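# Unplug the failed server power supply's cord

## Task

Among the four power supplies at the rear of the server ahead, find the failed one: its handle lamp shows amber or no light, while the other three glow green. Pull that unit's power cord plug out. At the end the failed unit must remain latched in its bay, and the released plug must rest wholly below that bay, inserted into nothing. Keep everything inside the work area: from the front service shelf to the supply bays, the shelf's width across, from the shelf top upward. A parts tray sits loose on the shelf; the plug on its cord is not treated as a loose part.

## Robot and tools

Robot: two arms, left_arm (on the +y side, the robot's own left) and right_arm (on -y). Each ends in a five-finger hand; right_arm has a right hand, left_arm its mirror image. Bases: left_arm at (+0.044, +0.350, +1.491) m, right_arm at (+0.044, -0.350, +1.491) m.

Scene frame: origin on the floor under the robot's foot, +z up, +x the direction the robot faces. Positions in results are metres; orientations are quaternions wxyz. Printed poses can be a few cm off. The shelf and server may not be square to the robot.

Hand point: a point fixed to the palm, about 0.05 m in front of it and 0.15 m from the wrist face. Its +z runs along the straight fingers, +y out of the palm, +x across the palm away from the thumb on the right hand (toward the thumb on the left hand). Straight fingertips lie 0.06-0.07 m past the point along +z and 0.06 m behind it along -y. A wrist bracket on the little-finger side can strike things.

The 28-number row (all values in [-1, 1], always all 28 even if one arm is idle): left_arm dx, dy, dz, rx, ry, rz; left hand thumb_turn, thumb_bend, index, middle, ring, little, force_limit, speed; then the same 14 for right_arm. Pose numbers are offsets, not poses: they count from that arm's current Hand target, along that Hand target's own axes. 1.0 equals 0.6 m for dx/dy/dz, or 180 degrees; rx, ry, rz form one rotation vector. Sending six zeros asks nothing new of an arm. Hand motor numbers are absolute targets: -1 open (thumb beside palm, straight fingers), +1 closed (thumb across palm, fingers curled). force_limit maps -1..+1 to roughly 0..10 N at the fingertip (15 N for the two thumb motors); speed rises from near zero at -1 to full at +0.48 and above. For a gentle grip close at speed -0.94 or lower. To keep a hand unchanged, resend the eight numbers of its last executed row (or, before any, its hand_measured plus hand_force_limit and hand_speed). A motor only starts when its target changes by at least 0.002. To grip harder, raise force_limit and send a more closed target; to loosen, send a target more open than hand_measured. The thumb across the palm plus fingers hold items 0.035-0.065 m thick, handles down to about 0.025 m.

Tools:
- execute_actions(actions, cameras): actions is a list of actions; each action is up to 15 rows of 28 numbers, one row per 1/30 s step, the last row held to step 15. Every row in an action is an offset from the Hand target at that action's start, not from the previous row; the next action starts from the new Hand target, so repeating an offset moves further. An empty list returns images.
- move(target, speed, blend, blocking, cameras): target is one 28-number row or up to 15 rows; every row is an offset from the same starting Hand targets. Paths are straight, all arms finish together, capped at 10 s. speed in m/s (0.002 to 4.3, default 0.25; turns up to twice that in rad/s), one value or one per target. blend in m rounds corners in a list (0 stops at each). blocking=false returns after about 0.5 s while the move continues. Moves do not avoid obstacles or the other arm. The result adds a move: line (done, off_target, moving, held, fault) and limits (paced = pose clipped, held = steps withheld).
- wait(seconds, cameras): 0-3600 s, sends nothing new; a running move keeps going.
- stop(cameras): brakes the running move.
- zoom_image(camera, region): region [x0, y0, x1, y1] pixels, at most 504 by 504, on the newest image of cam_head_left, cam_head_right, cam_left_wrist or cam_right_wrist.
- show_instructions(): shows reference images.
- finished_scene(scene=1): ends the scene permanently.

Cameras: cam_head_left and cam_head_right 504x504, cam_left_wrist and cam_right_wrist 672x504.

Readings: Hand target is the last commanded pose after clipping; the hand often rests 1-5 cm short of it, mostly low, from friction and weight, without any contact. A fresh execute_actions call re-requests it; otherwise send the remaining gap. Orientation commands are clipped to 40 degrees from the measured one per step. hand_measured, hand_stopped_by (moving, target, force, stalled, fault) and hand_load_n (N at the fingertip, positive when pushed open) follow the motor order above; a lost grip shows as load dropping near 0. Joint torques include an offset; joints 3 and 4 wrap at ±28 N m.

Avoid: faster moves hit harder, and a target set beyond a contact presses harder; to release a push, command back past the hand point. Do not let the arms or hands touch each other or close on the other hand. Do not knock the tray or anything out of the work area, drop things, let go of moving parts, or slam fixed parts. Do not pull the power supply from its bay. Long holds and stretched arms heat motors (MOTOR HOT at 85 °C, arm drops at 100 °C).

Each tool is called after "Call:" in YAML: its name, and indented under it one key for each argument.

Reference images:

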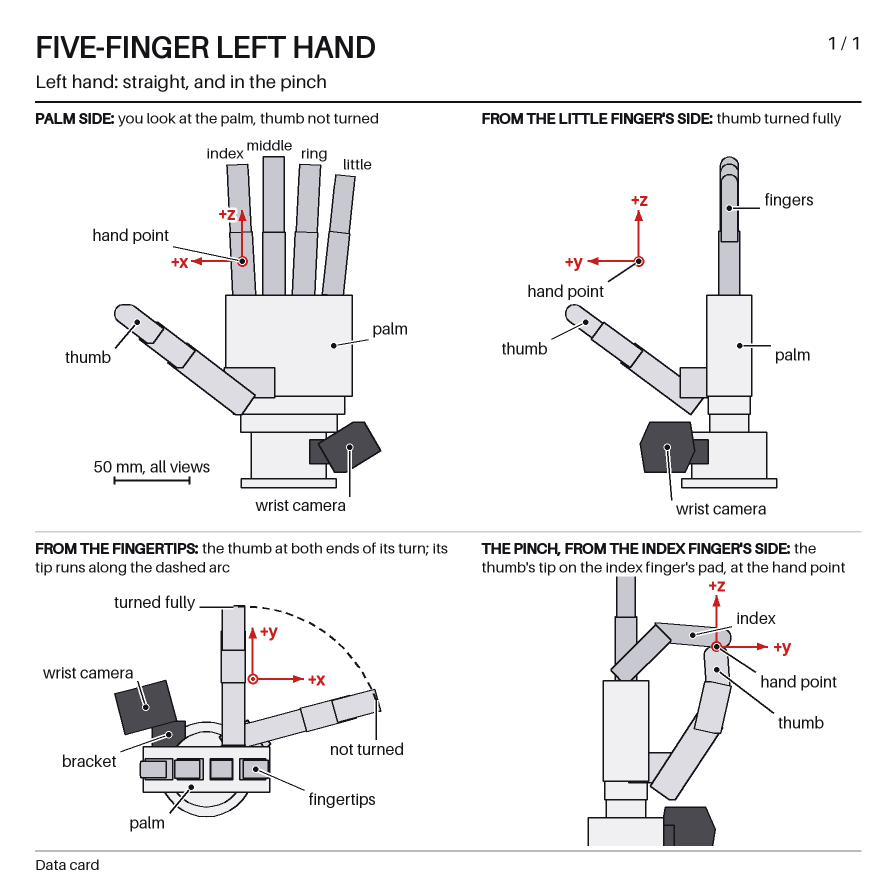

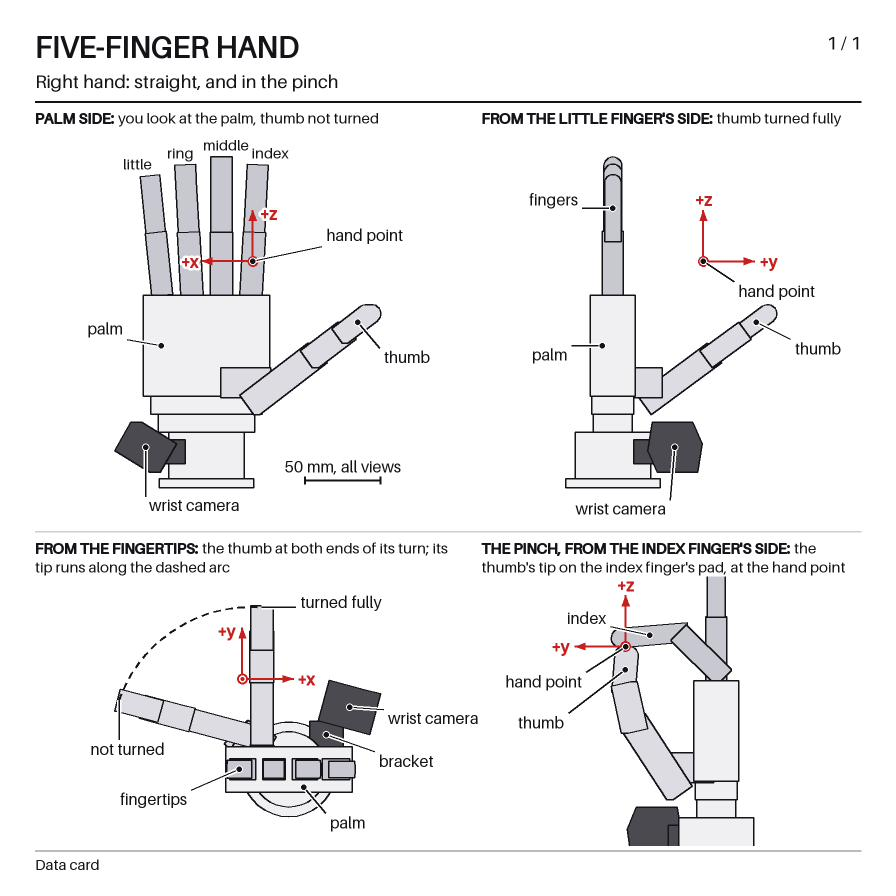

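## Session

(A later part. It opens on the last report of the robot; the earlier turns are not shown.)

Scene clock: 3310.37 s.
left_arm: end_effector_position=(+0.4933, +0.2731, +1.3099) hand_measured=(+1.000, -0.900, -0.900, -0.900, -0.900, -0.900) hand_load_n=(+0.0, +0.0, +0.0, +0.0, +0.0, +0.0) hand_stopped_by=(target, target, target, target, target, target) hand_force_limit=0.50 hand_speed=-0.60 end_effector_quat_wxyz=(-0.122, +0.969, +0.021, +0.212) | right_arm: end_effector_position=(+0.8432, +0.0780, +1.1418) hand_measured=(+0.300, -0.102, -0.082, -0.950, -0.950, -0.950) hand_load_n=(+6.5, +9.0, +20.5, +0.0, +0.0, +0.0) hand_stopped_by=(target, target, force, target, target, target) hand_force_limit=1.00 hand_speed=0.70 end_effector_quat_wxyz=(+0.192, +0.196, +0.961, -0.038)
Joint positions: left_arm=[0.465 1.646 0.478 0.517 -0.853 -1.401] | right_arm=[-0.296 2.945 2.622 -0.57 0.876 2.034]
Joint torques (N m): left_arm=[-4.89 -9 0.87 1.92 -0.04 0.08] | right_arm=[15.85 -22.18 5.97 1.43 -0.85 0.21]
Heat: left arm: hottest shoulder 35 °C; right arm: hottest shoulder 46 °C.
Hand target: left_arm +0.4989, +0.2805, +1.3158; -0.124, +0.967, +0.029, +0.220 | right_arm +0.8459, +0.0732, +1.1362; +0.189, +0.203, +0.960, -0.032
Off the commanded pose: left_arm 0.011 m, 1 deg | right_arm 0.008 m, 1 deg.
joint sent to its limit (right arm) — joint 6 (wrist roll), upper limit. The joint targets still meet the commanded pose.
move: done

Call:
move:
  target: [0,0,0,0,0,0,1,-0.9,-0.9,-0.9,-0.9,-0.9,0.5,-0.6,0.0095,0.0307,-0.0123,0,0,0,0.3,-0.1,0.5,-0.95,-0.95,-0.95,1.0,0.7]
  speed: 0.1

Scene clock: 3315.93 s.
left_arm: end_effector_position=(+0.4933, +0.2731, +1.3099) hand_measured=(+1.000, -0.900, -0.900, -0.900, -0.900, -0.900) hand_load_n=(+0.0, +0.0, +0.0, +0.0, +0.0, +0.0) hand_stopped_by=(target, target, target, target, target, target) hand_force_limit=0.50 hand_speed=-0.60 end_effector_quat_wxyz=(-0.122, +0.969, +0.021, +0.212) | right_arm: end_effector_position=(+0.8437, +0.0782, +1.1417) hand_measured=(+0.300, -0.102, -0.082, -0.950, -0.950, -0.950) hand_load_n=(+8.0, +7.5, +21.0, +0.0, +0.0, +0.0) hand_stopped_by=(target, target, force, target, target, target) hand_force_limit=1.00 hand_speed=0.70 end_effector_quat_wxyz=(+0.190, +0.192, +0.962, -0.046)
Joint positions: left_arm=[0.465 1.646 0.478 0.517 -0.853 -1.401] | right_arm=[-0.294 2.969 2.674 -0.612 0.89 2.034]
Joint torques (N m): left_arm=[-4.78 -8.88 0.9 1.88 -0.05 0.07] | right_arm=[17.79 -18.55 10.58 1.47 -1.03 0.13]
Heat: left arm: hottest shoulder 35 °C; right arm: hottest shoulder 46 °C.
Hand target: left_arm +0.4989, +0.2805, +1.3158; -0.124, +0.967, +0.029, +0.220 | right_arm +0.8461, +0.0931, +1.1413; +0.190, +0.203, +0.960, -0.032
Off the commanded pose: left_arm 0.011 m, 1 deg | right_arm 0.015 m, 2 deg.
joint sent to its limit (right arm) — joint 6 (wrist roll), upper limit. The joint targets still meet the commanded pose.
move: off_target (right_arm)

Call:
move:
  target: [0,0,0,0,0,0,1,-0.9,-0.9,-0.9,-0.9,-0.9,0.5,-0.6,0.0345,0.0018,-0.014,0,0,0,0.3,-0.1,0.5,-0.95,-0.95,-0.95,1.0,0.7]
  speed: 0.1

Scene clock: 3319.93 s.
left_arm: end_effector_position=(+0.4933, +0.2731, +1.3099) hand_measured=(+1.000, -0.900, -0.900, -0.900, -0.900, -0.900) hand_load_n=(+0.0, +0.0, +0.0, +0.0, +0.0, +0.0) hand_stopped_by=(target, target, target, target, target, target) hand_force_limit=0.50 hand_speed=-0.60 end_effector_quat_wxyz=(-0.122, +0.969, +0.021, +0.212) | right_arm: end_effector_position=(+0.8417, +0.0788, +1.1410) hand_measured=(+0.300, -0.102, -0.082, -0.950, -0.950, -0.950) hand_load_n=(+8.5, +10.5, +19.5, +0.0, +0.0, +0.0) hand_stopped_by=(target, target, force, target, target, target) hand_force_limit=1.00 hand_speed=0.70 end_effector_quat_wxyz=(+0.204, +0.205, +0.956, -0.041)
Joint positions: left_arm=[0.465 1.646 0.478 0.517 -0.853 -1.401] | right_arm=[-0.293 2.941 2.591 -0.516 0.894 2.034]
Joint torques (N m): left_arm=[-4.84 -8.88 0.92 1.89 -0.04 0.05] | right_arm=[18.78 -21.19 4.96 1.29 -0.68 0.17]
Heat: left arm: hottest shoulder 35 °C; right arm: hottest shoulder 45 °C.
Hand target: left_arm +0.4989, +0.2805, +1.3158; -0.124, +0.967, +0.029, +0.220 | right_arm +0.8260, +0.1031, +1.1412; +0.189, +0.203, +0.960, -0.032
Off the commanded pose: left_arm 0.011 m, 1 deg | right_arm 0.029 m, 2 deg.
joint sent to its limit (right arm) — joint 6 (wrist roll), upper limit. The joint targets still meet the commanded pose.
move: off_target (right_arm)

Call:
move:
  target: [0,0,0,0,0,0,1,-0.9,-0.9,-0.9,-0.9,-0.9,0.5,-0.6,0.033,-0.001,-0.0135,0,0,0,0.3,-0.1,0.5,-0.95,-0.95,-0.95,1.0,0.7]
  speed: 0.1
  cameras: ["cam_right_wrist"]

Scene clock: 3324.00 s.
left_arm: end_effector_position=(+0.4933, +0.2731, +1.3099) hand_measured=(+1.000, -0.900, -0.900, -0.900, -0.900, -0.900) hand_load_n=(+0.0, +0.0, +0.0, +0.0, +0.0, +0.0) hand_stopped_by=(target, target, target, target, target, target) hand_force_limit=0.50 hand_speed=-0.60 end_effector_quat_wxyz=(-0.122, +0.969, +0.021, +0.212) | right_arm: end_effector_position=(+0.8355, +0.0745, +1.1424) hand_measured=(+0.300, -0.102, -0.082, -0.950, -0.950, -0.950) hand_load_n=(+1.5, +2.5, +4.5, +0.0, +0.0, +0.0) hand_stopped_by=(target, target, force, target, target, target) hand_force_limit=1.00 hand_speed=0.70 end_effector_quat_wxyz=(+0.212, +0.214, +0.953, -0.038)
Joint positions: left_arm=[0.465 1.646 0.478 0.517 -0.853 -1.401] | right_arm=[-0.293 2.89 2.47 -0.42 0.897 2.034]
Joint torques (N m): left_arm=[-4.89 -8.88 0.91 1.89 -0.04 0.06] | right_arm=[18.96 -20.25 3.99 1.01 -0.54 0.2]
Heat: left arm: hottest shoulder 35 °C; right arm: hottest shoulder 45 °C.
Hand target: left_arm +0.4989, +0.2805, +1.3158; -0.124, +0.967, +0.029, +0.220 | right_arm +0.8061, +0.1111, +1.1412; +0.189, +0.203, +0.960, -0.032
Off the commanded pose: left_arm 0.011 m, 1 deg | right_arm 0.047 m, 3 deg.
joint sent to its limit (right arm) — joint 6 (wrist roll), upper limit. The joint targets still meet the commanded pose.
move: off_target (right_arm)

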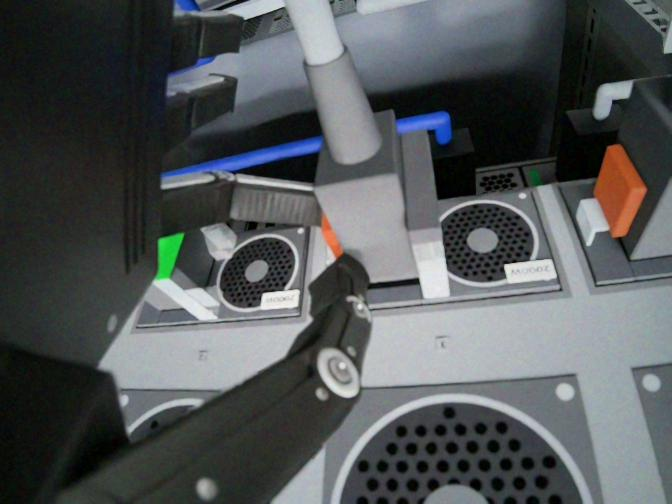

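Call:
zoom_image:
  camera: "cam_right_wrist"
  region: [560, 60, 672, 290]

Call:
zoom_image:
  camera: "cam_right_wrist"
  region: [290, 100, 460, 310]

Scaled by 2.191 from the camera's image (finer frame: 960x720).

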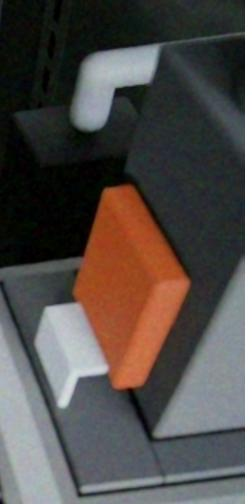

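Scaled by 2.400 from the camera's image (finer frame: 960x720).

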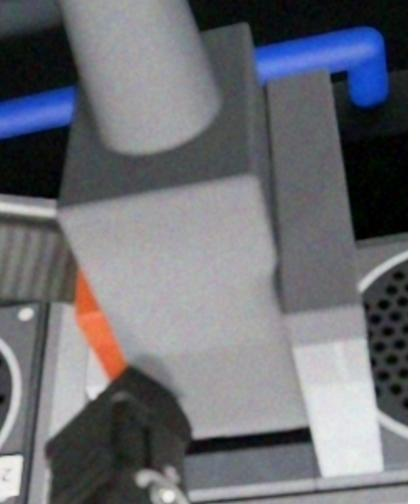

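Call:
move:
  target:
    - [0,0,0,0,0,0,1,-0.9,-0.9,-0.9,-0.9,-0.9,0.5,-0.6,-0.059,-0.0312,0.0073,0,0,0,0.3,-0.1,0.5,-0.95,-0.95,-0.95,1.0,0.7]
    - [0,0,0,0,0,0,1,-0.9,-0.9,-0.9,-0.9,-0.9,0.5,-0.6,-0.059,-0.0312,0.0073,0,0,0,0.3,-0.1,-0.55,-0.95,-0.95,-0.95,1.0,0.0]
    - [0,0,0,0,0,0,1,-0.9,-0.9,-0.9,-0.9,-0.9,0.5,-0.6,-0.063,-0.071,-0.0277,0,0,0,0.3,-0.1,-0.55,-0.95,-0.95,-0.95,1.0,0.0]
  speed: 0.1

Scene clock: 3451.13 s.
left_arm: end_effector_position=(+0.4933, +0.2731, +1.3099) hand_measured=(+1.000, -0.900, -0.900, -0.900, -0.900, -0.900) hand_load_n=(+0.0, +0.0, +0.0, +0.0, +0.0, +0.0) hand_stopped_by=(target, target, target, target, target, target) hand_force_limit=0.50 hand_speed=-0.60 end_effector_quat_wxyz=(-0.122, +0.969, +0.021, +0.212) | right_arm: end_effector_position=(+0.8118, +0.0562, +1.1607) hand_measured=(+0.300, -0.100, -0.550, -0.950, -0.950, -0.950) hand_load_n=(+0.0, +0.0, +0.0, +0.0, +0.0, +0.0) hand_stopped_by=(target, target, target, target, target, target) hand_force_limit=1.00 hand_speed=0.00 end_effector_quat_wxyz=(+0.190, +0.192, +0.962, -0.036)
Joint positions: left_arm=[0.465 1.646 0.478 0.517 -0.853 -1.401] | right_arm=[-0.292 2.732 2.215 -0.383 0.873 2.034]
Joint torques (N m): left_arm=[-4.89 -8.82 0.88 1.92 -0.04 0.07] | right_arm=[17.08 -22.18 5.01 1.46 -0.21 0.17]
Heat: left arm: hottest shoulder 35 °C; right arm: hottest shoulder 45 °C.
Hand target: left_arm +0.4989, +0.2805, +1.3158; -0.124, +0.967, +0.029, +0.220 | right_arm +0.8152, +0.0601, +1.1702; +0.189, +0.203, +0.960, -0.032
Off the commanded pose: left_arm 0.011 m, 1 deg | right_arm 0.011 m, 1 deg.
joint sent to its limit (right arm) — joint 6 (wrist roll), upper limit. The joint targets still meet the commanded pose.
move: off_target (right_arm)

Call:
move:
  target: [0,0,0,0,0,0,1,-0.9,-0.9,-0.9,-0.9,-0.9,0.5,-0.6,-0.0558,0.0243,0.0322,0,0,0,0.3,-0.1,-0.55,-0.95,-0.95,-0.95,1.0,0.0]
  speed: 0.1
  cameras: ["cam_right_wrist"]

Scene clock: 3457.43 s.
left_arm: end_effector_position=(+0.4933, +0.2731, +1.3099) hand_measured=(+1.000, -0.900, -0.900, -0.900, -0.900, -0.900) hand_load_n=(+0.0, +0.0, +0.0, +0.0, +0.0, +0.0) hand_stopped_by=(target, target, target, target, target, target) hand_force_limit=0.50 hand_speed=-0.60 end_effector_quat_wxyz=(-0.122, +0.969, +0.021, +0.212) | right_arm: end_effector_position=(+0.8379, +0.0698, +1.1623) hand_measured=(+0.300, -0.100, -0.550, -0.950, -0.950, -0.950) hand_load_n=(+0.0, +0.0, +0.0, +0.0, +0.5, +0.0) hand_stopped_by=(target, target, target, target, target, target) hand_force_limit=1.00 hand_speed=0.00 end_effector_quat_wxyz=(+0.183, +0.186, +0.965, -0.028)
Joint positions: left_arm=[0.465 1.646 0.478 0.517 -0.853 -1.401] | right_arm=[-0.292 2.827 2.445 -0.533 0.852 2.034]
Joint torques (N m): left_arm=[-4.89 -8.94 0.83 1.88 -0.04 0.07] | right_arm=[15.03 -20.78 10.29 0.64 0.21 0.17]
Heat: left arm: hottest shoulder 35 °C; right arm: hottest shoulder 45 °C.
Hand target: left_arm +0.4989, +0.2805, +1.3158; -0.124, +0.967, +0.029, +0.220 | right_arm +0.8561, +0.0581, +1.1651; +0.189, +0.203, +0.960, -0.032
Off the commanded pose: left_arm 0.011 m, 1 deg | right_arm 0.022 m, 2 deg.
joint sent to its limit (right arm) — joint 6 (wrist roll), upper limit. The joint targets still meet the commanded pose.
move: off_target (right_arm)

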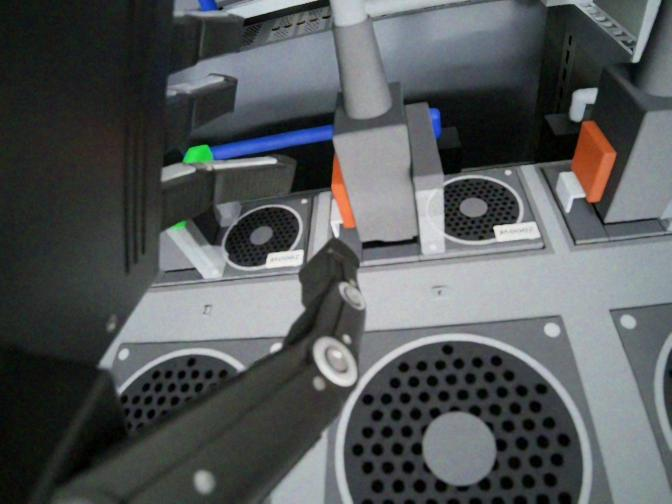

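Call:
move:
  target: [0,0,0,0,0,0,1,-0.9,-0.9,-0.9,-0.9,-0.9,0.5,-0.6,0.0055,0.0055,0.0285,0,0,0,0.3,-0.1,-0.55,-0.95,-0.95,-0.95,1.0,0.0]
  speed: 0.1
  cameras: ["cam_right_wrist"]

Scene clock: 3464.60 s.
left_arm: end_effector_position=(+0.4933, +0.2731, +1.3099) hand_measured=(+1.000, -0.900, -0.900, -0.900, -0.900, -0.900) hand_load_n=(+0.0, +0.0, +0.0, +0.0, +0.0, +0.0) hand_stopped_by=(target, target, target, target, target, target) hand_force_limit=0.50 hand_speed=-0.60 end_effector_quat_wxyz=(-0.122, +0.969, +0.021, +0.212) | right_arm: end_effector_position=(+0.8474, +0.0759, +1.1559) hand_measured=(+0.300, -0.100, -0.550, -0.950, -0.950, -0.950) hand_load_n=(+0.0, +0.0, +0.5, +0.0, +0.0, +0.0) hand_stopped_by=(target, target, target, target, target, target) hand_force_limit=1.00 hand_speed=0.00 end_effector_quat_wxyz=(+0.188, +0.192, +0.963, -0.026)
Joint positions: left_arm=[0.465 1.646 0.478 0.517 -0.853 -1.401] | right_arm=[-0.294 2.896 2.569 -0.57 0.852 2.034]
Joint torques (N m): left_arm=[-4.89 -8.76 0.91 1.89 -0.04 0.07] | right_arm=[14.45 -21.48 10 0.77 -0.03 0.13]
Heat: left arm: hottest shoulder 35 °C; right arm: hottest shoulder 45 °C.
Hand target: left_arm +0.4989, +0.2805, +1.3158; -0.124, +0.967, +0.029, +0.220 | right_arm +0.8608, +0.0601, +1.1484; +0.190, +0.203, +0.960, -0.032
Off the commanded pose: left_arm 0.011 m, 1 deg | right_arm 0.022 m, 1 deg.
move: off_target (right_arm)

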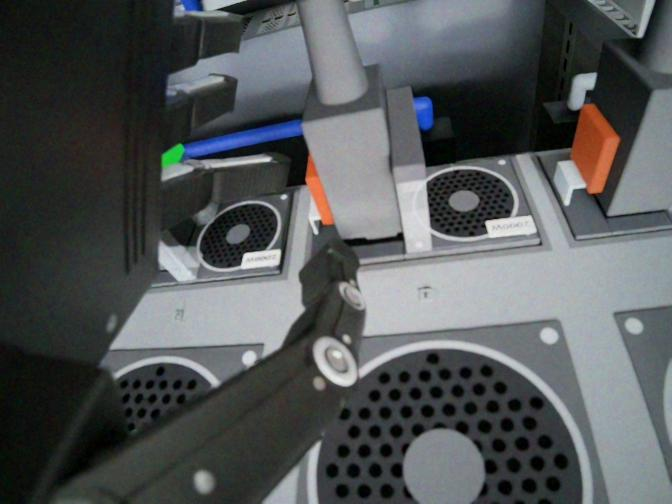

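Call:
move:
  target:
    - [0,0,0,0,0,0,1,-0.9,-0.9,-0.9,-0.9,-0.9,0.5,-0.6,0.0105,0.0002,0.011,0,0,0,0.3,-0.1,-0.55,-0.95,-0.95,-0.95,1.0,0.0]
    - [0,0,0,0,0,0,1,-0.9,-0.9,-0.9,-0.9,-0.9,0.5,-0.6,0.0205,0.0227,0.0135,0,0,0,0.3,-0.1,-0.55,-0.95,-0.95,-0.95,1.0,0.0]
    - [0,0,0,0,0,0,1,-0.9,-0.9,-0.9,-0.9,-0.9,0.5,-0.6,0.0383,0.0142,0.0063,0,0,0,0.3,-0.1,-0.55,-0.95,-0.95,-0.95,1.0,0.0]
  speed: 0.1
  cameras: ["cam_right_wrist"]

Scene clock: 3478.77 s.
left_arm: end_effector_position=(+0.4933, +0.2731, +1.3099) hand_measured=(+1.000, -0.900, -0.900, -0.900, -0.900, -0.900) hand_load_n=(-0.5, +0.0, +0.0, +0.0, +0.0, +0.0) hand_stopped_by=(target, target, target, target, target, target) hand_force_limit=0.50 hand_speed=-0.60 end_effector_quat_wxyz=(-0.122, +0.969, +0.021, +0.212) | right_arm: end_effector_position=(+0.8483, +0.0812, +1.1456) hand_measured=(+0.300, -0.100, -0.550, -0.950, -0.950, -0.950) hand_load_n=(+1.0, +0.0, +0.0, +0.0, +0.0, +0.0) hand_stopped_by=(target, target, target, target, target, target) hand_force_limit=1.00 hand_speed=0.00 end_effector_quat_wxyz=(+0.195, +0.199, +0.960, -0.031)
Joint positions: left_arm=[0.465 1.646 0.478 0.517 -0.853 -1.401] | right_arm=[-0.294 2.959 2.658 -0.579 0.867 2.034]
Joint torques (N m): left_arm=[-4.95 -8.94 0.92 1.94 -0.04 0.06] | right_arm=[15.85 -21.66 5.11 1.47 -0.39 0.18]
Heat: left arm: hottest shoulder 35 °C; right arm: hottest shoulder 46 °C.
Hand target: left_arm +0.4989, +0.2805, +1.3158; -0.124, +0.967, +0.029, +0.220 | right_arm +0.8461, +0.0759, +1.1361; +0.190, +0.203, +0.960, -0.032
Off the commanded pose: left_arm 0.011 m, 1 deg | right_arm 0.011 m, 1 deg.
joint sent to its limit (right arm) — joint 6 (wrist roll), upper limit. The joint targets still meet the commanded pose.
move: off_target (right_arm)

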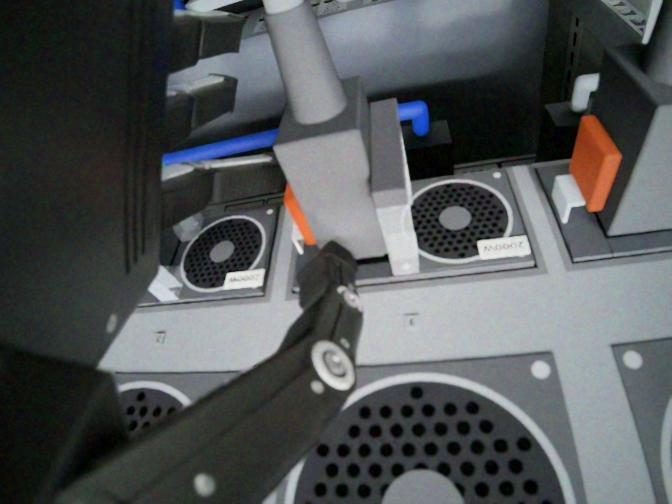

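Call:
move:
  target:
    - [0,0,0,0,0,0,1,-0.9,-0.9,-0.9,-0.9,-0.9,0.5,-0.6,0,0,0,0,0,0,0.3,-0.1,0.1,-0.95,-0.95,-0.95,0.2,-0.6]
    - [0,0,0,0,0,0,1,-0.9,-0.9,-0.9,-0.9,-0.9,0.5,-0.6,0,0,0,0,0,0,0.3,-0.1,0.4,-0.95,-0.95,-0.95,1.0,0.9]
  speed: 0.1
  cameras: ["cam_right_wrist"]

Scene clock: 3484.53 s.
left_arm: end_effector_position=(+0.4933, +0.2731, +1.3099) hand_measured=(+1.000, -0.900, -0.900, -0.900, -0.900, -0.900) hand_load_n=(+0.0, +0.0, +0.0, +0.0, +0.0, +0.0) hand_stopped_by=(target, target, target, target, target, target) hand_force_limit=0.50 hand_speed=-0.60 end_effector_quat_wxyz=(-0.122, +0.969, +0.021, +0.212) | right_arm: end_effector_position=(+0.8432, +0.0784, +1.1416) hand_measured=(+0.300, -0.102, -0.076, -0.950, -0.950, -0.950) hand_load_n=(+9.0, +7.0, +22.0, +0.0, +0.5, +0.0) hand_stopped_by=(target, target, force, target, target, target) hand_force_limit=1.00 hand_speed=0.90 end_effector_quat_wxyz=(+0.193, +0.195, +0.961, -0.043)
Joint positions: left_arm=[0.465 1.646 0.478 0.517 -0.853 -1.401] | right_arm=[-0.294 2.957 2.645 -0.584 0.887 2.034]
Joint torques (N m): left_arm=[-4.95 -8.88 0.88 1.89 -0.05 0.07] | right_arm=[15.33 -21.6 5.97 1.55 -1.21 0.18]
Heat: left arm: hottest shoulder 35 °C; right arm: hottest shoulder 46 °C.
Hand target: left_arm +0.4989, +0.2805, +1.3158; -0.124, +0.967, +0.029, +0.220 | right_arm +0.8459, +0.0760, +1.1360; +0.189, +0.203, +0.960, -0.032
Off the commanded pose: left_arm 0.011 m, 1 deg | right_arm 0.007 m, 2 deg.
joint sent to its limit (right arm) — joint 6 (wrist roll), upper limit. The joint targets still meet the commanded pose.
move: done

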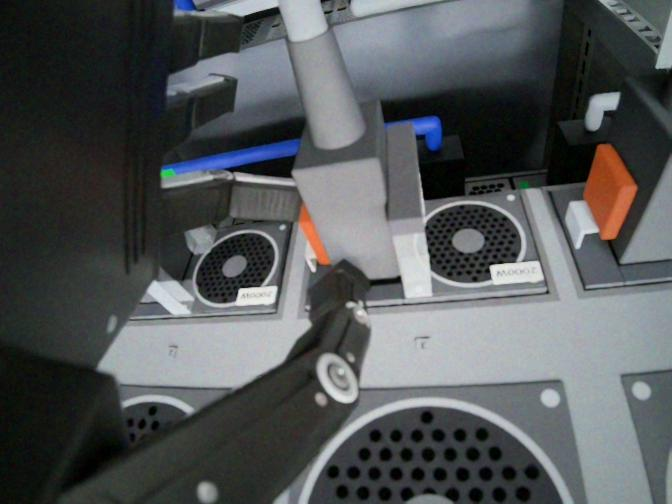

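Call:
move:
  target: [0,0,0,0,0,0,1,-0.9,-0.9,-0.9,-0.9,-0.9,0.5,-0.6,0,0,0,0,0,0,0.5,-0.1,-0.45,-0.95,-0.95,-0.95,0.6,-0.3]
  speed: 0.1
  cameras: ["cam_right_wrist"]

Scene clock: 3498.40 s.
left_arm: end_effector_position=(+0.4933, +0.2731, +1.3099) hand_measured=(+1.000, -0.900, -0.900, -0.900, -0.900, -0.900) hand_load_n=(+0.0, +0.0, +0.0, +0.0, +0.0, +0.0) hand_stopped_by=(target, target, target, target, target, target) hand_force_limit=0.50 hand_speed=-0.60 end_effector_quat_wxyz=(-0.122, +0.969, +0.021, +0.212) | right_arm: end_effector_position=(+0.8465, +0.0821, +1.1460) hand_measured=(+0.340, -0.100, -0.450, -0.950, -0.950, -0.950) hand_load_n=(+1.0, +0.5, +0.0, +0.0, +0.0, +0.0) hand_stopped_by=(force, target, target, target, target, target) hand_force_limit=0.60 hand_speed=-0.30 end_effector_quat_wxyz=(+0.193, +0.196, +0.961, -0.030)
Joint positions: left_arm=[0.465 1.646 0.478 0.517 -0.853 -1.401] | right_arm=[-0.294 2.951 2.643 -0.578 0.863 2.034]
Joint torques (N m): left_arm=[-4.78 -8.88 0.9 1.89 -0.06 0.06] | right_arm=[15.09 -21.3 6.08 1.43 -0.21 0.17]
Heat: left arm: hottest shoulder 35 °C; right arm: hottest shoulder 47 °C.
Hand target: left_arm +0.4989, +0.2805, +1.3158; -0.124, +0.967, +0.029, +0.220 | right_arm +0.8459, +0.0761, +1.1361; +0.189, +0.203, +0.960, -0.032
Off the commanded pose: left_arm 0.011 m, 1 deg | right_arm 0.012 m, 1 deg.
joint sent to its limit (right arm) — joint 6 (wrist roll), upper limit. The joint targets still meet the commanded pose.
move: done

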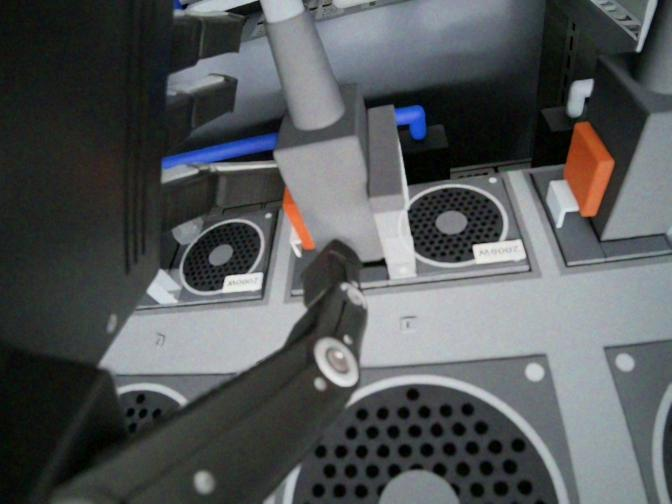

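Call:
move:
  target: [0,0,0,0,0,0,1,-0.9,-0.9,-0.9,-0.9,-0.9,0.5,-0.6,0,0,0,0,0,0,0.48,-0.1,-0.45,-0.95,-0.95,-0.95,0.8,0.0]
  speed: 0.1
  cameras: ["cam_right_wrist"]

Call:
zoom_image:
  camera: "cam_right_wrist"
  region: [250, 80, 450, 320]

Scene clock: 3502.67 s.
left_arm: end_effector_position=(+0.4933, +0.2731, +1.3099) hand_measured=(+1.000, -0.900, -0.900, -0.900, -0.900, -0.900) hand_load_n=(+0.0, +0.0, +0.0, +0.0, +0.0, +0.0) hand_stopped_by=(target, target, target, target, target, target) hand_force_limit=0.50 hand_speed=-0.60 end_effector_quat_wxyz=(-0.122, +0.969, +0.021, +0.212) | right_arm: end_effector_position=(+0.8473, +0.0817, +1.1467) hand_measured=(+0.480, -0.100, -0.450, -0.950, -0.950, -0.950) hand_load_n=(+1.5, +0.0, +1.0, +0.0, +0.0, +0.0) hand_stopped_by=(target, target, target, target, target, target) hand_force_limit=0.80 hand_speed=0.00 end_effector_quat_wxyz=(+0.194, +0.197, +0.960, -0.030)
Joint positions: left_arm=[0.465 1.646 0.478 0.517 -0.853 -1.401] | right_arm=[-0.294 2.951 2.643 -0.576 0.864 2.034]
Joint torques (N m): left_arm=[-4.89 -8.88 0.92 1.89 -0.04 0.06] | right_arm=[15.03 -21.07 6.13 1.52 -0.26 0.19]
Heat: left arm: hottest shoulder 35 °C; right arm: hottest shoulder 47 °C.
Hand target: left_arm +0.4989, +0.2805, +1.3158; -0.124, +0.967, +0.029, +0.220 | right_arm +0.8459, +0.0761, +1.1361; +0.189, +0.203, +0.960, -0.032
Off the commanded pose: left_arm 0.011 m, 1 deg | right_arm 0.012 m, 1 deg.
joint sent to its limit (right arm) — joint 6 (wrist roll), upper limit. The joint targets still meet the commanded pose.
move: done

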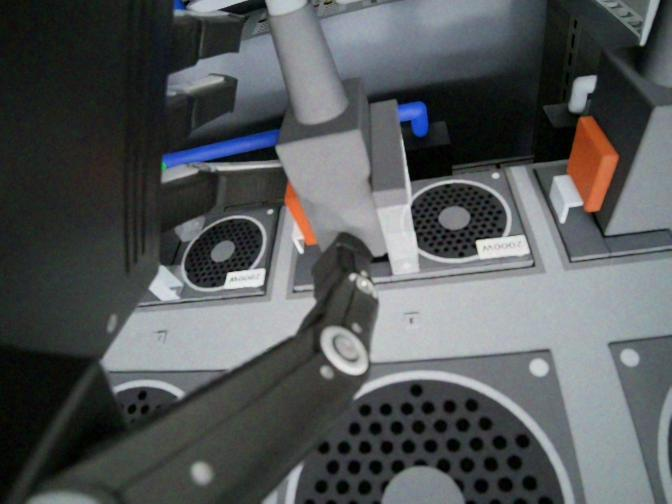

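Scaled by 2.100 from the camera's image (finer frame: 960x720).

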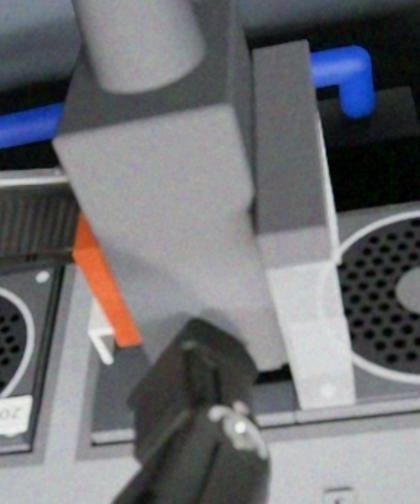

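Call:
move:
  target:
    - [0,0,0,0,0,0,1,-0.9,-0.9,-0.9,-0.9,-0.9,0.5,-0.6,0,0,0,0,0,0,0.48,-0.1,0.1,-0.95,-0.95,-0.95,0.2,-0.6]
    - [0,0,0,0,0,0,1,-0.9,-0.9,-0.9,-0.9,-0.9,0.5,-0.6,0,0,0,0,0,0,0.48,-0.1,0.4,-0.95,-0.95,-0.95,1.0,0.9]
  speed: 0.1
  cameras: ["cam_right_wrist"]

Scene clock: 3511.70 s.
left_arm: end_effector_position=(+0.4933, +0.2731, +1.3099) hand_measured=(+1.000, -0.900, -0.900, -0.900, -0.900, -0.900) hand_load_n=(+0.0, +0.0, +0.0, +0.0, +0.0, -0.5) hand_stopped_by=(target, target, target, target, target, target) hand_force_limit=0.50 hand_speed=-0.60 end_effector_quat_wxyz=(-0.122, +0.969, +0.021, +0.212) | right_arm: end_effector_position=(+0.8442, +0.0800, +1.1446) hand_measured=(+0.480, -0.102, -0.248, -0.950, -0.950, -0.950) hand_load_n=(+6.5, +4.0, +5.0, +0.0, +0.0, +0.0) hand_stopped_by=(target, target, force, target, target, target) hand_force_limit=1.00 hand_speed=0.90 end_effector_quat_wxyz=(+0.192, +0.195, +0.961, -0.037)
Joint positions: left_arm=[0.465 1.646 0.478 0.517 -0.853 -1.401] | right_arm=[-0.293 2.95 2.638 -0.583 0.876 2.034]
Joint torques (N m): left_arm=[-4.89 -8.82 0.88 1.92 -0.04 0.07] | right_arm=[15.62 -20.89 6.39 1.57 -0.78 0.19]
Heat: left arm: hottest shoulder 35 °C; right arm: hottest shoulder 47 °C.
Hand target: left_arm +0.4989, +0.2805, +1.3158; -0.124, +0.967, +0.029, +0.220 | right_arm +0.8461, +0.0760, +1.1362; +0.189, +0.203, +0.960, -0.032
Off the commanded pose: left_arm 0.011 m, 1 deg | right_arm 0.009 m, 1 deg.
joint sent to its limit (right arm) — joint 6 (wrist roll), upper limit. The joint targets still meet the commanded pose.
move: done; target 2's new numbers were sent with right_arm's hand 0.011 m and 1 deg from that target

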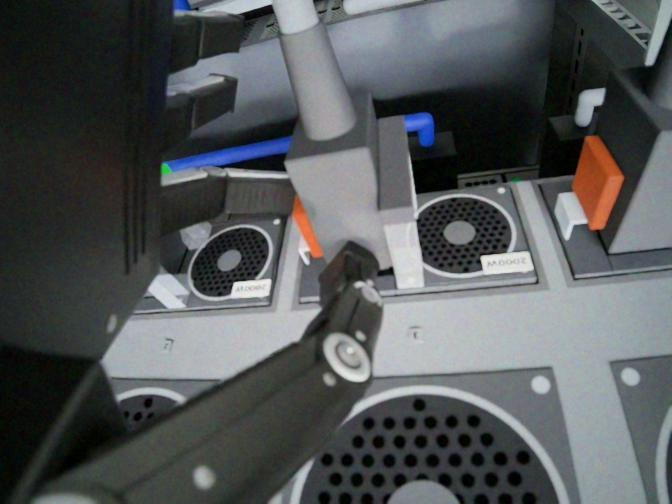

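Call:
move:
  target: [0,0,0,0,0,0,1,-0.9,-0.9,-0.9,-0.9,-0.9,0.5,-0.6,0,0,0,0,0,0,0.48,-0.1,0.5,-0.95,-0.95,-0.95,1.0,0.9]
  speed: 0.1
  cameras: ["cam_right_wrist"]

Scene clock: 3516.63 s.
left_arm: end_effector_position=(+0.4933, +0.2731, +1.3099) hand_measured=(+1.000, -0.900, -0.900, -0.900, -0.900, -0.900) hand_load_n=(+0.0, -0.5, +0.0, +0.0, +0.0, +0.0) hand_stopped_by=(target, target, target, target, target, target) hand_force_limit=0.50 hand_speed=-0.60 end_effector_quat_wxyz=(-0.122, +0.969, +0.021, +0.212) | right_arm: end_effector_position=(+0.8436, +0.0797, +1.1441) hand_measured=(+0.480, -0.102, -0.132, -0.950, -0.950, -0.950) hand_load_n=(+8.0, +7.5, +16.0, +0.0, +0.0, +0.0) hand_stopped_by=(target, target, force, target, target, target) hand_force_limit=1.00 hand_speed=0.90 end_effector_quat_wxyz=(+0.192, +0.194, +0.961, -0.039)
Joint positions: left_arm=[0.465 1.646 0.478 0.517 -0.853 -1.401] | right_arm=[-0.293 2.95 2.637 -0.584 0.879 2.034]
Joint torques (N m): left_arm=[-4.89 -8.94 0.88 1.91 -0.05 0.07] | right_arm=[15.85 -21.07 6.57 1.66 -0.86 0.2]
Heat: left arm: hottest shoulder 35 °C; right arm: hottest shoulder 46 °C.
Hand target: left_arm +0.4989, +0.2805, +1.3158; -0.124, +0.967, +0.029, +0.220 | right_arm +0.8462, +0.0759, +1.1363; +0.190, +0.203, +0.960, -0.032
Off the commanded pose: left_arm 0.011 m, 1 deg | right_arm 0.009 m, 1 deg.
joint sent to its limit (right arm) — joint 6 (wrist roll), upper limit. The joint targets still meet the commanded pose.
move: done

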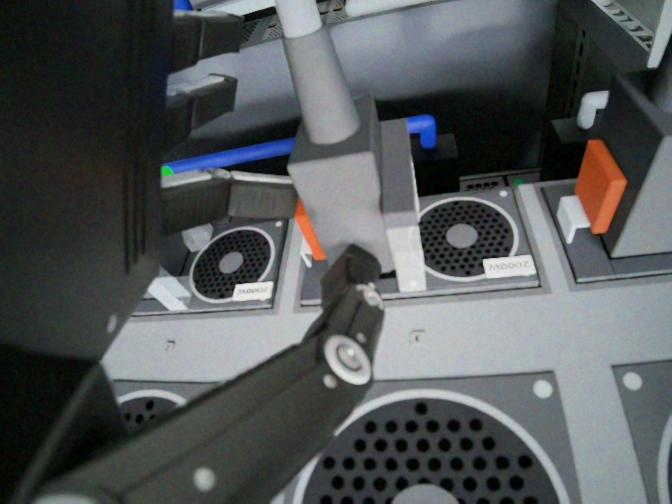

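Call:
move:
  target:
    - [0,0,0,0,0,0,1,-0.9,-0.9,-0.9,-0.9,-0.9,0.5,-0.6,0,0,0,0,0,0,0.48,-0.1,-0.2,-0.95,-0.95,-0.95,1.0,0.9]
    - [0,0,0,0,0,0,1,-0.9,-0.9,-0.9,-0.9,-0.9,0.5,-0.6,0,0,0,0,0,0,0.48,-0.1,0.7,-0.95,-0.95,-0.95,1.0,1.0]
  speed: 0.1

Scene clock: 3521.93 s.
left_arm: end_effector_position=(+0.4933, +0.2731, +1.3099) hand_measured=(+1.000, -0.900, -0.900, -0.900, -0.900, -0.900) hand_load_n=(+0.0, +0.0, +0.0, +0.0, +0.0, +0.0) hand_stopped_by=(target, target, target, target, target, target) hand_force_limit=0.50 hand_speed=-0.60 end_effector_quat_wxyz=(-0.122, +0.969, +0.021, +0.212) | right_arm: end_effector_position=(+0.8435, +0.0796, +1.1440) hand_measured=(+0.480, -0.102, -0.124, -0.950, -0.950, -0.950) hand_load_n=(+4.5, +7.5, +20.0, +0.0, +0.0, +0.0) hand_stopped_by=(target, target, force, target, target, target) hand_force_limit=1.00 hand_speed=1.00 end_effector_quat_wxyz=(+0.192, +0.194, +0.961, -0.039)
Joint positions: left_arm=[0.465 1.646 0.478 0.517 -0.853 -1.401] | right_arm=[-0.293 2.95 2.637 -0.585 0.879 2.034]
Joint torques (N m): left_arm=[-4.95 -8.76 0.9 1.94 -0.04 0.05] | right_arm=[15.56 -21.54 6.56 1.68 -0.9 0.22]
Heat: left arm: hottest shoulder 35 °C; right arm: hottest shoulder 46 °C.
Hand target: left_arm +0.4989, +0.2805, +1.3158; -0.124, +0.967, +0.029, +0.220 | right_arm +0.8461, +0.0758, +1.1362; +0.189, +0.203, +0.960, -0.032
Off the commanded pose: left_arm 0.011 m, 1 deg | right_arm 0.009 m, 1 deg.
joint sent to its limit (right arm) — joint 6 (wrist roll), upper limit. The joint targets still meet the commanded pose.
move: done

Call:
move:
  target: [0,0,0,0,0,0,1,-0.9,-0.9,-0.9,-0.9,-0.9,0.5,-0.6,0.0095,0.0307,-0.0123,-0.0168,-0.0407,0.0062,0.48,-0.1,0.7,-0.95,-0.95,-0.95,1.0,1.0]
  speed: 0.1

Scene clock: 3527.03 s.
left_arm: end_effector_position=(+0.4933, +0.2731, +1.3099) hand_measured=(+1.000, -0.900, -0.900, -0.900, -0.900, -0.900) hand_load_n=(+0.0, +0.0, +0.0, +0.0, +0.0, +0.0) hand_stopped_by=(target, target, target, target, target, target) hand_force_limit=0.50 hand_speed=-0.60 end_effector_quat_wxyz=(-0.122, +0.969, +0.021, +0.212) | right_arm: end_effector_position=(+0.8411, +0.0814, +1.1417) hand_measured=(+0.480, -0.102, -0.124, -0.950, -0.950, -0.950) hand_load_n=(+13.5, +9.5, +17.5, +0.0, +0.0, +0.0) hand_stopped_by=(target, target, force, target, target, target) hand_force_limit=1.00 hand_speed=1.00 end_effector_quat_wxyz=(+0.245, +0.211, +0.945, -0.047)
Joint positions: left_arm=[0.465 1.646 0.478 0.517 -0.853 -1.401] | right_arm=[-0.287 2.926 2.493 -0.31 0.932 1.956]
Joint torques (N m): left_arm=[-4.95 -8.88 0.9 1.85 -0.04 0.07] | right_arm=[16.62 -19.14 6.53 3.32 -2.25 -0.15]
Heat: left arm: hottest shoulder 35 °C; right arm: hottest shoulder 46 °C.
Hand target: left_arm +0.4989, +0.2805, +1.3158; -0.124, +0.967, +0.029, +0.220 | right_arm +0.8459, +0.0961, +1.1410; +0.256, +0.205, +0.945, -0.018
Off the commanded pose: left_arm 0.011 m, 1 deg | right_arm 0.015 m, 4 deg.
move: off_target (right_arm)

Call:
move:
  target: [0,0,0,0,0,0,1,-0.9,-0.9,-0.9,-0.9,-0.9,0.5,-0.6,0.0325,0.002,-0.0182,0,0,0,0.48,-0.1,0.7,-0.95,-0.95,-0.95,1.0,1.0]
  speed: 0.1

Scene clock: 3534.97 s.
left_arm: end_effector_position=(+0.4933, +0.2731, +1.3099) hand_measured=(+1.000, -0.900, -0.900, -0.900, -0.900, -0.900) hand_load_n=(+0.0, +0.0, +0.0, +0.0, +0.0, +0.0) hand_stopped_by=(target, target, target, target, target, target) hand_force_limit=0.50 hand_speed=-0.60 end_effector_quat_wxyz=(-0.122, +0.969, +0.021, +0.212) | right_arm: end_effector_position=(+0.8389, +0.0821, +1.1430) hand_measured=(+0.480, -0.102, -0.124, -0.950, -0.950, -0.950) hand_load_n=(+8.5, +9.0, +22.0, +0.0, +0.0, +0.0) hand_stopped_by=(target, target, force, target, target, target) hand_force_limit=1.00 hand_speed=1.00 end_effector_quat_wxyz=(+0.255, +0.218, +0.941, -0.036)
Joint positions: left_arm=[0.465 1.646 0.478 0.517 -0.853 -1.401] | right_arm=[-0.288 2.905 2.43 -0.23 0.916 1.947]
Joint torques (N m): left_arm=[-4.89 -9.17 0.88 1.94 -0.04 0.07] | right_arm=[17.96 -19.02 4.57 2.15 -1.24 0.01]
Heat: left arm: hottest shoulder 35 °C; right arm: hottest shoulder 46 °C.
Hand target: left_arm +0.4989, +0.2805, +1.3158; -0.124, +0.967, +0.029, +0.220 | right_arm +0.8259, +0.1060, +1.1410; +0.256, +0.205, +0.945, -0.018
Off the commanded pose: left_arm 0.011 m, 1 deg | right_arm 0.027 m, 3 deg.
move: off_target (right_arm)

Call:
move:
  target: [0,0,0,0,0,0,1,-0.9,-0.9,-0.9,-0.9,-0.9,0.5,-0.6,0.0325,0.002,-0.0182,0,0,0,0.48,-0.1,0.7,-0.95,-0.95,-0.95,1.0,1.0]
  speed: 0.1
  cameras: ["cam_right_wrist"]

Scene clock: 3539.50 s.
left_arm: end_effector_position=(+0.4933, +0.2731, +1.3099) hand_measured=(+1.000, -0.900, -0.900, -0.900, -0.900, -0.900) hand_load_n=(+0.0, +0.0, +0.0, +0.0, +0.0, +0.0) hand_stopped_by=(target, target, target, target, target, target) hand_force_limit=0.50 hand_speed=-0.60 end_effector_quat_wxyz=(-0.122, +0.969, +0.021, +0.212) | right_arm: end_effector_position=(+0.8346, +0.0783, +1.1442) hand_measured=(+0.480, -0.102, -0.124, -0.950, -0.950, -0.950) hand_load_n=(+1.0, +2.5, +6.5, +0.0, +0.0, +0.0) hand_stopped_by=(target, target, force, target, target, target) hand_force_limit=1.00 hand_speed=1.00 end_effector_quat_wxyz=(+0.264, +0.229, +0.936, -0.034)
Joint positions: left_arm=[0.465 1.646 0.478 0.517 -0.853 -1.401] | right_arm=[-0.288 2.882 2.366 -0.162 0.921 1.95]
Joint torques (N m): left_arm=[-4.95 -8.94 0.92 1.88 -0.05 0.07] | right_arm=[19.19 -19.37 3.74 1.22 -0.89 0.24]
Heat: left arm: hottest shoulder 35 °C; right arm: hottest shoulder 46 °C.
Hand target: left_arm +0.4989, +0.2805, +1.3158; -0.124, +0.967, +0.029, +0.220 | right_arm +0.8059, +0.1160, +1.1411; +0.256, +0.205, +0.945, -0.018
Off the commanded pose: left_arm 0.011 m, 1 deg | right_arm 0.048 m, 4 deg.
move: off_target (right_arm)

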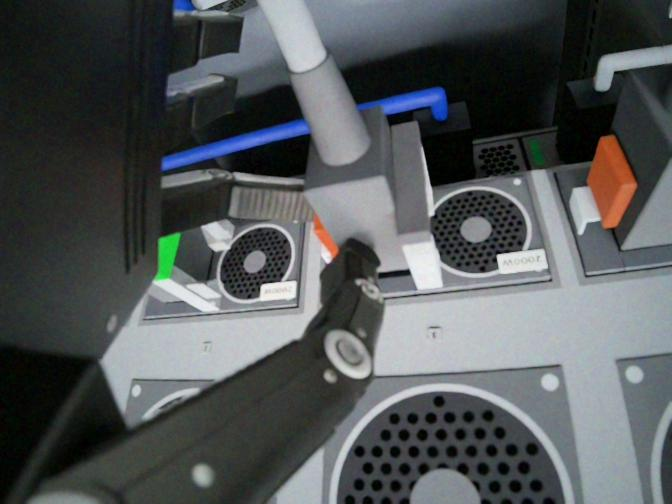

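Call:
zoom_image:
  camera: "cam_right_wrist"
  region: [290, 90, 460, 310]

Scaled by 2.291 from the camera's image (finer frame: 960x720).

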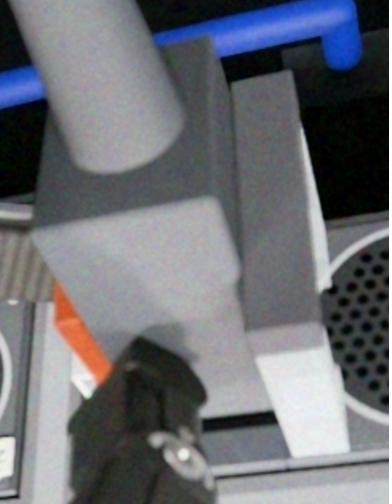

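Call:
move:
  target:
    - [0,0,0,0,0,0,1,-0.9,-0.9,-0.9,-0.9,-0.9,0.5,-0.6,-0.0735,-0.0352,0.0483,0.0168,0.0407,-0.0062,0.48,-0.1,0.7,-0.95,-0.95,-0.95,1.0,1.0]
    - [0,0,0,0,0,0,1,-0.9,-0.9,-0.9,-0.9,-0.9,0.5,-0.6,-0.0735,-0.0352,0.0483,0.0168,0.0407,-0.0062,0.38,-0.1,-0.55,-0.95,-0.95,-0.95,1.0,0.0]
  speed: 0.1
  cameras: ["cam_right_wrist"]

Scene clock: 3632.20 s.
left_arm: end_effector_position=(+0.4933, +0.2731, +1.3099) hand_measured=(+1.000, -0.900, -0.900, -0.900, -0.900, -0.900) hand_load_n=(+0.0, +0.0, +0.0, -0.5, -0.5, +0.0) hand_stopped_by=(target, target, target, target, target, target) hand_force_limit=0.50 hand_speed=-0.60 end_effector_quat_wxyz=(-0.122, +0.969, +0.021, +0.212) | right_arm: end_effector_position=(+0.8416, +0.0816, +1.1467) hand_measured=(+0.380, -0.100, -0.550, -0.950, -0.950, -0.950) hand_load_n=(+0.0, +0.0, +0.0, +0.0, +0.0, -0.5) hand_stopped_by=(target, target, target, target, target, target) hand_force_limit=1.00 hand_speed=0.00 end_effector_quat_wxyz=(+0.191, +0.193, +0.962, -0.031)
Joint positions: left_arm=[0.465 1.646 0.478 0.517 -0.853 -1.401] | right_arm=[-0.292 2.926 2.591 -0.561 0.863 2.034]
Joint torques (N m): left_arm=[-5.01 -8.88 0.9 1.92 -0.05 0.07] | right_arm=[15.38 -20.01 9.54 1.05 -0.26 0.22]
Heat: left arm: hottest shoulder 35 °C; right arm: hottest shoulder 46 °C.
Hand target: left_arm +0.4989, +0.2805, +1.3158; -0.124, +0.967, +0.029, +0.220 | right_arm +0.8461, +0.0760, +1.1363; +0.190, +0.203, +0.960, -0.032
Off the commanded pose: left_arm 0.011 m, 1 deg | right_arm 0.013 m, 1 deg.
joint sent to its limit (right arm) — joint 6 (wrist roll), upper limit. The joint targets still meet the commanded pose.
move: off_target (right_arm); target 2's new numbers were sent with right_arm's hand 0.012 m and 2 deg from that target

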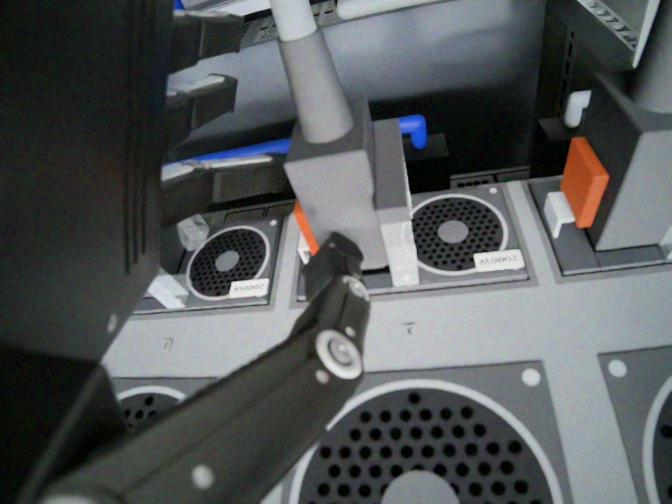

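Call:
move:
  target: [0,0,0,0,0,0,1,-0.9,-0.9,-0.9,-0.9,-0.9,0.5,-0.6,-0.0118,0.0053,0.0032,0,0,0,0.38,-0.1,-0.55,-0.95,-0.95,-0.95,1.0,0.0]
  speed: 0.1

Scene clock: 3637.70 s.
left_arm: end_effector_position=(+0.4933, +0.2731, +1.3099) hand_measured=(+1.000, -0.900, -0.900, -0.900, -0.900, -0.900) hand_load_n=(+0.0, +0.0, +0.0, +0.0, +0.0, +0.0) hand_stopped_by=(target, target, target, target, target, target) hand_force_limit=0.50 hand_speed=-0.60 end_effector_quat_wxyz=(-0.122, +0.969, +0.021, +0.212) | right_arm: end_effector_position=(+0.8492, +0.0850, +1.1472) hand_measured=(+0.380, -0.100, -0.550, -0.950, -0.950, -0.950) hand_load_n=(+0.0, +0.0, +0.0, +0.5, +0.0, +0.0) hand_stopped_by=(target, target, target, target, target, target) hand_force_limit=1.00 hand_speed=0.00 end_effector_quat_wxyz=(+0.193, +0.195, +0.961, -0.028)
Joint positions: left_arm=[0.465 1.646 0.478 0.517 -0.853 -1.401] | right_arm=[-0.292 2.976 2.697 -0.609 0.859 2.034]
Joint torques (N m): left_arm=[-4.95 -8.94 0.87 1.91 -0.04 0.06] | right_arm=[14.86 -19.31 9.84 0.64 -0.12 0.17]
Heat: left arm: hottest shoulder 35 °C; right arm: hottest shoulder 46 °C.
Hand target: left_arm +0.4989, +0.2805, +1.3158; -0.124, +0.967, +0.029, +0.220 | right_arm +0.8539, +0.0760, +1.1371; +0.190, +0.203, +0.960, -0.032
Off the commanded pose: left_arm 0.011 m, 1 deg | right_arm 0.014 m, 1 deg.
joint sent to its limit (right arm) — joint 6 (wrist roll), upper limit. The joint targets still meet the commanded pose.
move: off_target (right_arm)

Call:
move:
  target:
    - [0,0,0,0,0,0,1,-0.9,-0.9,-0.9,-0.9,-0.9,0.5,-0.6,0,0,0,0,0,0,0.38,-0.1,0.1,-0.95,-0.95,-0.95,0.2,-0.6]
    - [0,0,0,0,0,0,1,-0.9,-0.9,-0.9,-0.9,-0.9,0.5,-0.6,0,0,0,0,0,0,0.38,-0.1,0.4,-0.95,-0.95,-0.95,1.0,0.9]
  speed: 0.1
  cameras: ["cam_right_wrist"]

Scene clock: 3642.50 s.
left_arm: end_effector_position=(+0.4933, +0.2731, +1.3099) hand_measured=(+1.000, -0.900, -0.900, -0.900, -0.900, -0.900) hand_load_n=(+0.0, +0.0, +0.0, +0.0, +0.0, +0.0) hand_stopped_by=(target, target, target, target, target, target) hand_force_limit=0.50 hand_speed=-0.60 end_effector_quat_wxyz=(-0.122, +0.969, +0.021, +0.212) | right_arm: end_effector_position=(+0.8443, +0.0839, +1.1437) hand_measured=(+0.380, -0.100, -0.270, -0.950, -0.950, -0.950) hand_load_n=(+4.5, +1.5, +3.0, +0.0, +0.0, +0.0) hand_stopped_by=(target, target, force, target, target, target) hand_force_limit=1.00 hand_speed=0.90 end_effector_quat_wxyz=(+0.187, +0.189, +0.963, -0.036)
Joint positions: left_arm=[0.465 1.646 0.478 0.517 -0.853 -1.401] | right_arm=[-0.292 2.979 2.699 -0.629 0.871 2.034]
Joint torques (N m): left_arm=[-5.01 -8.82 0.92 1.95 -0.04 0.07] | right_arm=[15.15 -20.37 9.66 1.35 -0.58 0.22]
Heat: left arm: hottest shoulder 35 °C; right arm: hottest shoulder 46 °C.
Hand target: left_arm +0.4989, +0.2805, +1.3158; -0.124, +0.967, +0.029, +0.220 | right_arm +0.8540, +0.0760, +1.1372; +0.190, +0.203, +0.960, -0.032
Off the commanded pose: left_arm 0.011 m, 1 deg | right_arm 0.014 m, 2 deg.
joint sent to its limit (right arm) — joint 6 (wrist roll), upper limit. The joint targets still meet the commanded pose.
move: done; target 2's new numbers were sent with right_arm's hand 0.014 m and 1 deg from that target

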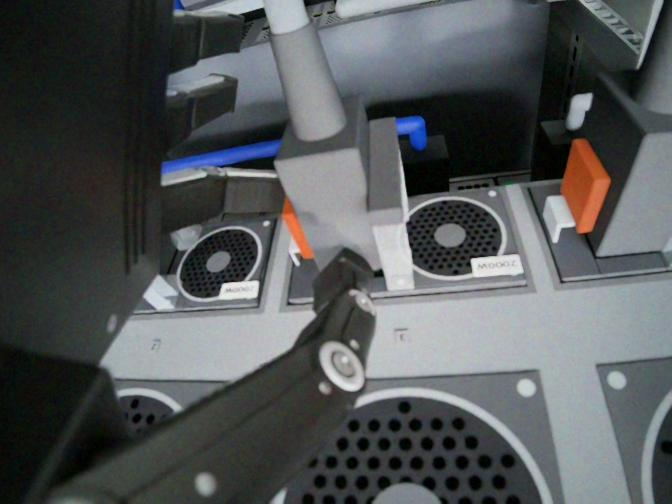

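Call:
move:
  target:
    - [0,0,0,0,0,0,1,-0.9,-0.9,-0.9,-0.9,-0.9,0.5,-0.6,0,0,0,0,0,0,0.38,-0.1,0.5,-0.95,-0.95,-0.95,1.0,0.9]
  speed: 0.1

Scene clock: 3647.70 s.
left_arm: end_effector_position=(+0.4933, +0.2731, +1.3099) hand_measured=(+1.000, -0.900, -0.900, -0.900, -0.900, -0.900) hand_load_n=(+0.0, +0.0, +0.0, +0.0, +0.0, -0.5) hand_stopped_by=(target, target, target, target, target, target) hand_force_limit=0.50 hand_speed=-0.60 end_effector_quat_wxyz=(-0.122, +0.969, +0.021, +0.212) | right_arm: end_effector_position=(+0.8433, +0.0835, +1.1428) hand_measured=(+0.380, -0.102, -0.154, -0.950, -0.950, -0.950) hand_load_n=(+7.0, +6.5, +14.5, +0.0, +0.0, +0.0) hand_stopped_by=(target, target, force, target, target, target) hand_force_limit=1.00 hand_speed=0.90 end_effector_quat_wxyz=(+0.187, +0.188, +0.963, -0.039)
Joint positions: left_arm=[0.465 1.646 0.478 0.517 -0.853 -1.401] | right_arm=[-0.292 2.979 2.699 -0.632 0.874 2.034]
Joint torques (N m): left_arm=[-4.95 -8.88 0.91 1.88 -0.04 0.07] | right_arm=[15.62 -19.78 9.47 1.54 -0.78 0.17]
Heat: left arm: hottest shoulder 35 °C; right arm: hottest shoulder 46 °C.
Hand target: left_arm +0.4989, +0.2805, +1.3158; -0.124, +0.967, +0.029, +0.220 | right_arm +0.8539, +0.0761, +1.1371; +0.190, +0.203, +0.960, -0.032
Off the commanded pose: left_arm 0.011 m, 1 deg | right_arm 0.014 m, 2 deg.
joint sent to its limit (right arm) — joint 6 (wrist roll), upper limit. The joint targets still meet the commanded pose.
move: done

Call:
move:
  target:
    - [0,0,0,0,0,0,1,-0.9,-0.9,-0.9,-0.9,-0.9,0.5,-0.6,0,0,0,0,0,0,0.38,-0.1,-0.22,-0.95,-0.95,-0.95,1.0,0.9]
    - [0,0,0,0,0,0,1,-0.9,-0.9,-0.9,-0.9,-0.9,0.5,-0.6,0,0,0,0,0,0,0.38,-0.1,0.9,-0.95,-0.95,-0.95,1.0,1.0]
  speed: 0.1

Scene clock: 3659.20 s.
left_arm: end_effector_position=(+0.4933, +0.2731, +1.3099) hand_measured=(+1.000, -0.900, -0.900, -0.900, -0.900, -0.900) hand_load_n=(+0.0, +0.0, +0.0, -0.5, +0.0, +0.0) hand_stopped_by=(target, target, target, target, target, target) hand_force_limit=0.50 hand_speed=-0.60 end_effector_quat_wxyz=(-0.122, +0.969, +0.021, +0.212) | right_arm: end_effector_position=(+0.8432, +0.0834, +1.1425) hand_measured=(+0.380, -0.102, -0.142, -0.950, -0.950, -0.950) hand_load_n=(+5.0, +6.5, +20.0, +0.0, +0.0, +0.0) hand_stopped_by=(target, target, force, target, target, target) hand_force_limit=1.00 hand_speed=1.00 end_effector_quat_wxyz=(+0.186, +0.188, +0.964, -0.038)
Joint positions: left_arm=[0.465 1.646 0.478 0.517 -0.853 -1.401] | right_arm=[-0.292 2.979 2.699 -0.633 0.873 2.034]
Joint torques (N m): left_arm=[-4.84 -8.88 0.91 1.88 -0.05 0.07] | right_arm=[15.21 -21.3 9.5 1.32 -0.67 0.21]
Heat: left arm: hottest shoulder 35 °C; right arm: hottest shoulder 46 °C.
Hand target: left_arm +0.4989, +0.2805, +1.3158; -0.124, +0.967, +0.029, +0.220 | right_arm +0.8539, +0.0759, +1.1370; +0.190, +0.203, +0.960, -0.032
Off the commanded pose: left_arm 0.011 m, 1 deg | right_arm 0.014 m, 2 deg.
joint sent to its limit (right arm) — joint 6 (wrist roll), upper limit. The joint targets still meet the commanded pose.
move: done; target 2's new numbers were sent with right_arm's hand 0.015 m and 2 deg from that target

Call:
move:
  target: [0,0,0,0,0,0,1,-0.9,-0.9,-0.9,-0.9,-0.9,0.5,-0.6,0.0095,0.0307,-0.0123,0.0042,0.0102,-0.0015,0.38,-0.1,0.9,-0.95,-0.95,-0.95,1.0,1.0]
  speed: 0.1

Scene clock: 3667.00 s.
left_arm: end_effector_position=(+0.4933, +0.2731, +1.3099) hand_measured=(+1.000, -0.900, -0.900, -0.900, -0.900, -0.900) hand_load_n=(+0.0, +0.0, +0.0, +0.0, +0.0, +0.0) hand_stopped_by=(target, target, target, target, target, target) hand_force_limit=0.50 hand_speed=-0.60 end_effector_quat_wxyz=(-0.122, +0.969, +0.021, +0.212) | right_arm: end_effector_position=(+0.8443, +0.0843, +1.1428) hand_measured=(+0.380, -0.102, -0.142, -0.950, -0.950, -0.950) hand_load_n=(+5.5, +3.0, +21.5, +0.0, +0.0, +0.0) hand_stopped_by=(target, target, force, target, target, target) hand_force_limit=1.00 hand_speed=1.00 end_effector_quat_wxyz=(+0.180, +0.178, +0.966, -0.049)
Joint positions: left_arm=[0.465 1.646 0.478 0.517 -0.853 -1.401] | right_arm=[-0.289 3.058 2.87 -0.755 0.889 2.034]
Joint torques (N m): left_arm=[-4.84 -8.88 0.88 1.94 -0.04 0.06] | right_arm=[16.91 -18.84 11.26 2.24 -1.67 0.16]
Heat: left arm: hottest shoulder 35 °C; right arm: hottest shoulder 46 °C.
Hand target: left_arm +0.4989, +0.2805, +1.3158; -0.124, +0.967, +0.029, +0.220 | right_arm +0.8540, +0.0959, +1.1420; +0.173, +0.203, +0.963, -0.035
Off the commanded pose: left_arm 0.011 m, 1 deg | right_arm 0.015 m, 3 deg.
joint sent to its limit (right arm) — joint 6 (wrist roll), upper limit. The joint targets are off in position and orientation.
move: off_target (right_arm)


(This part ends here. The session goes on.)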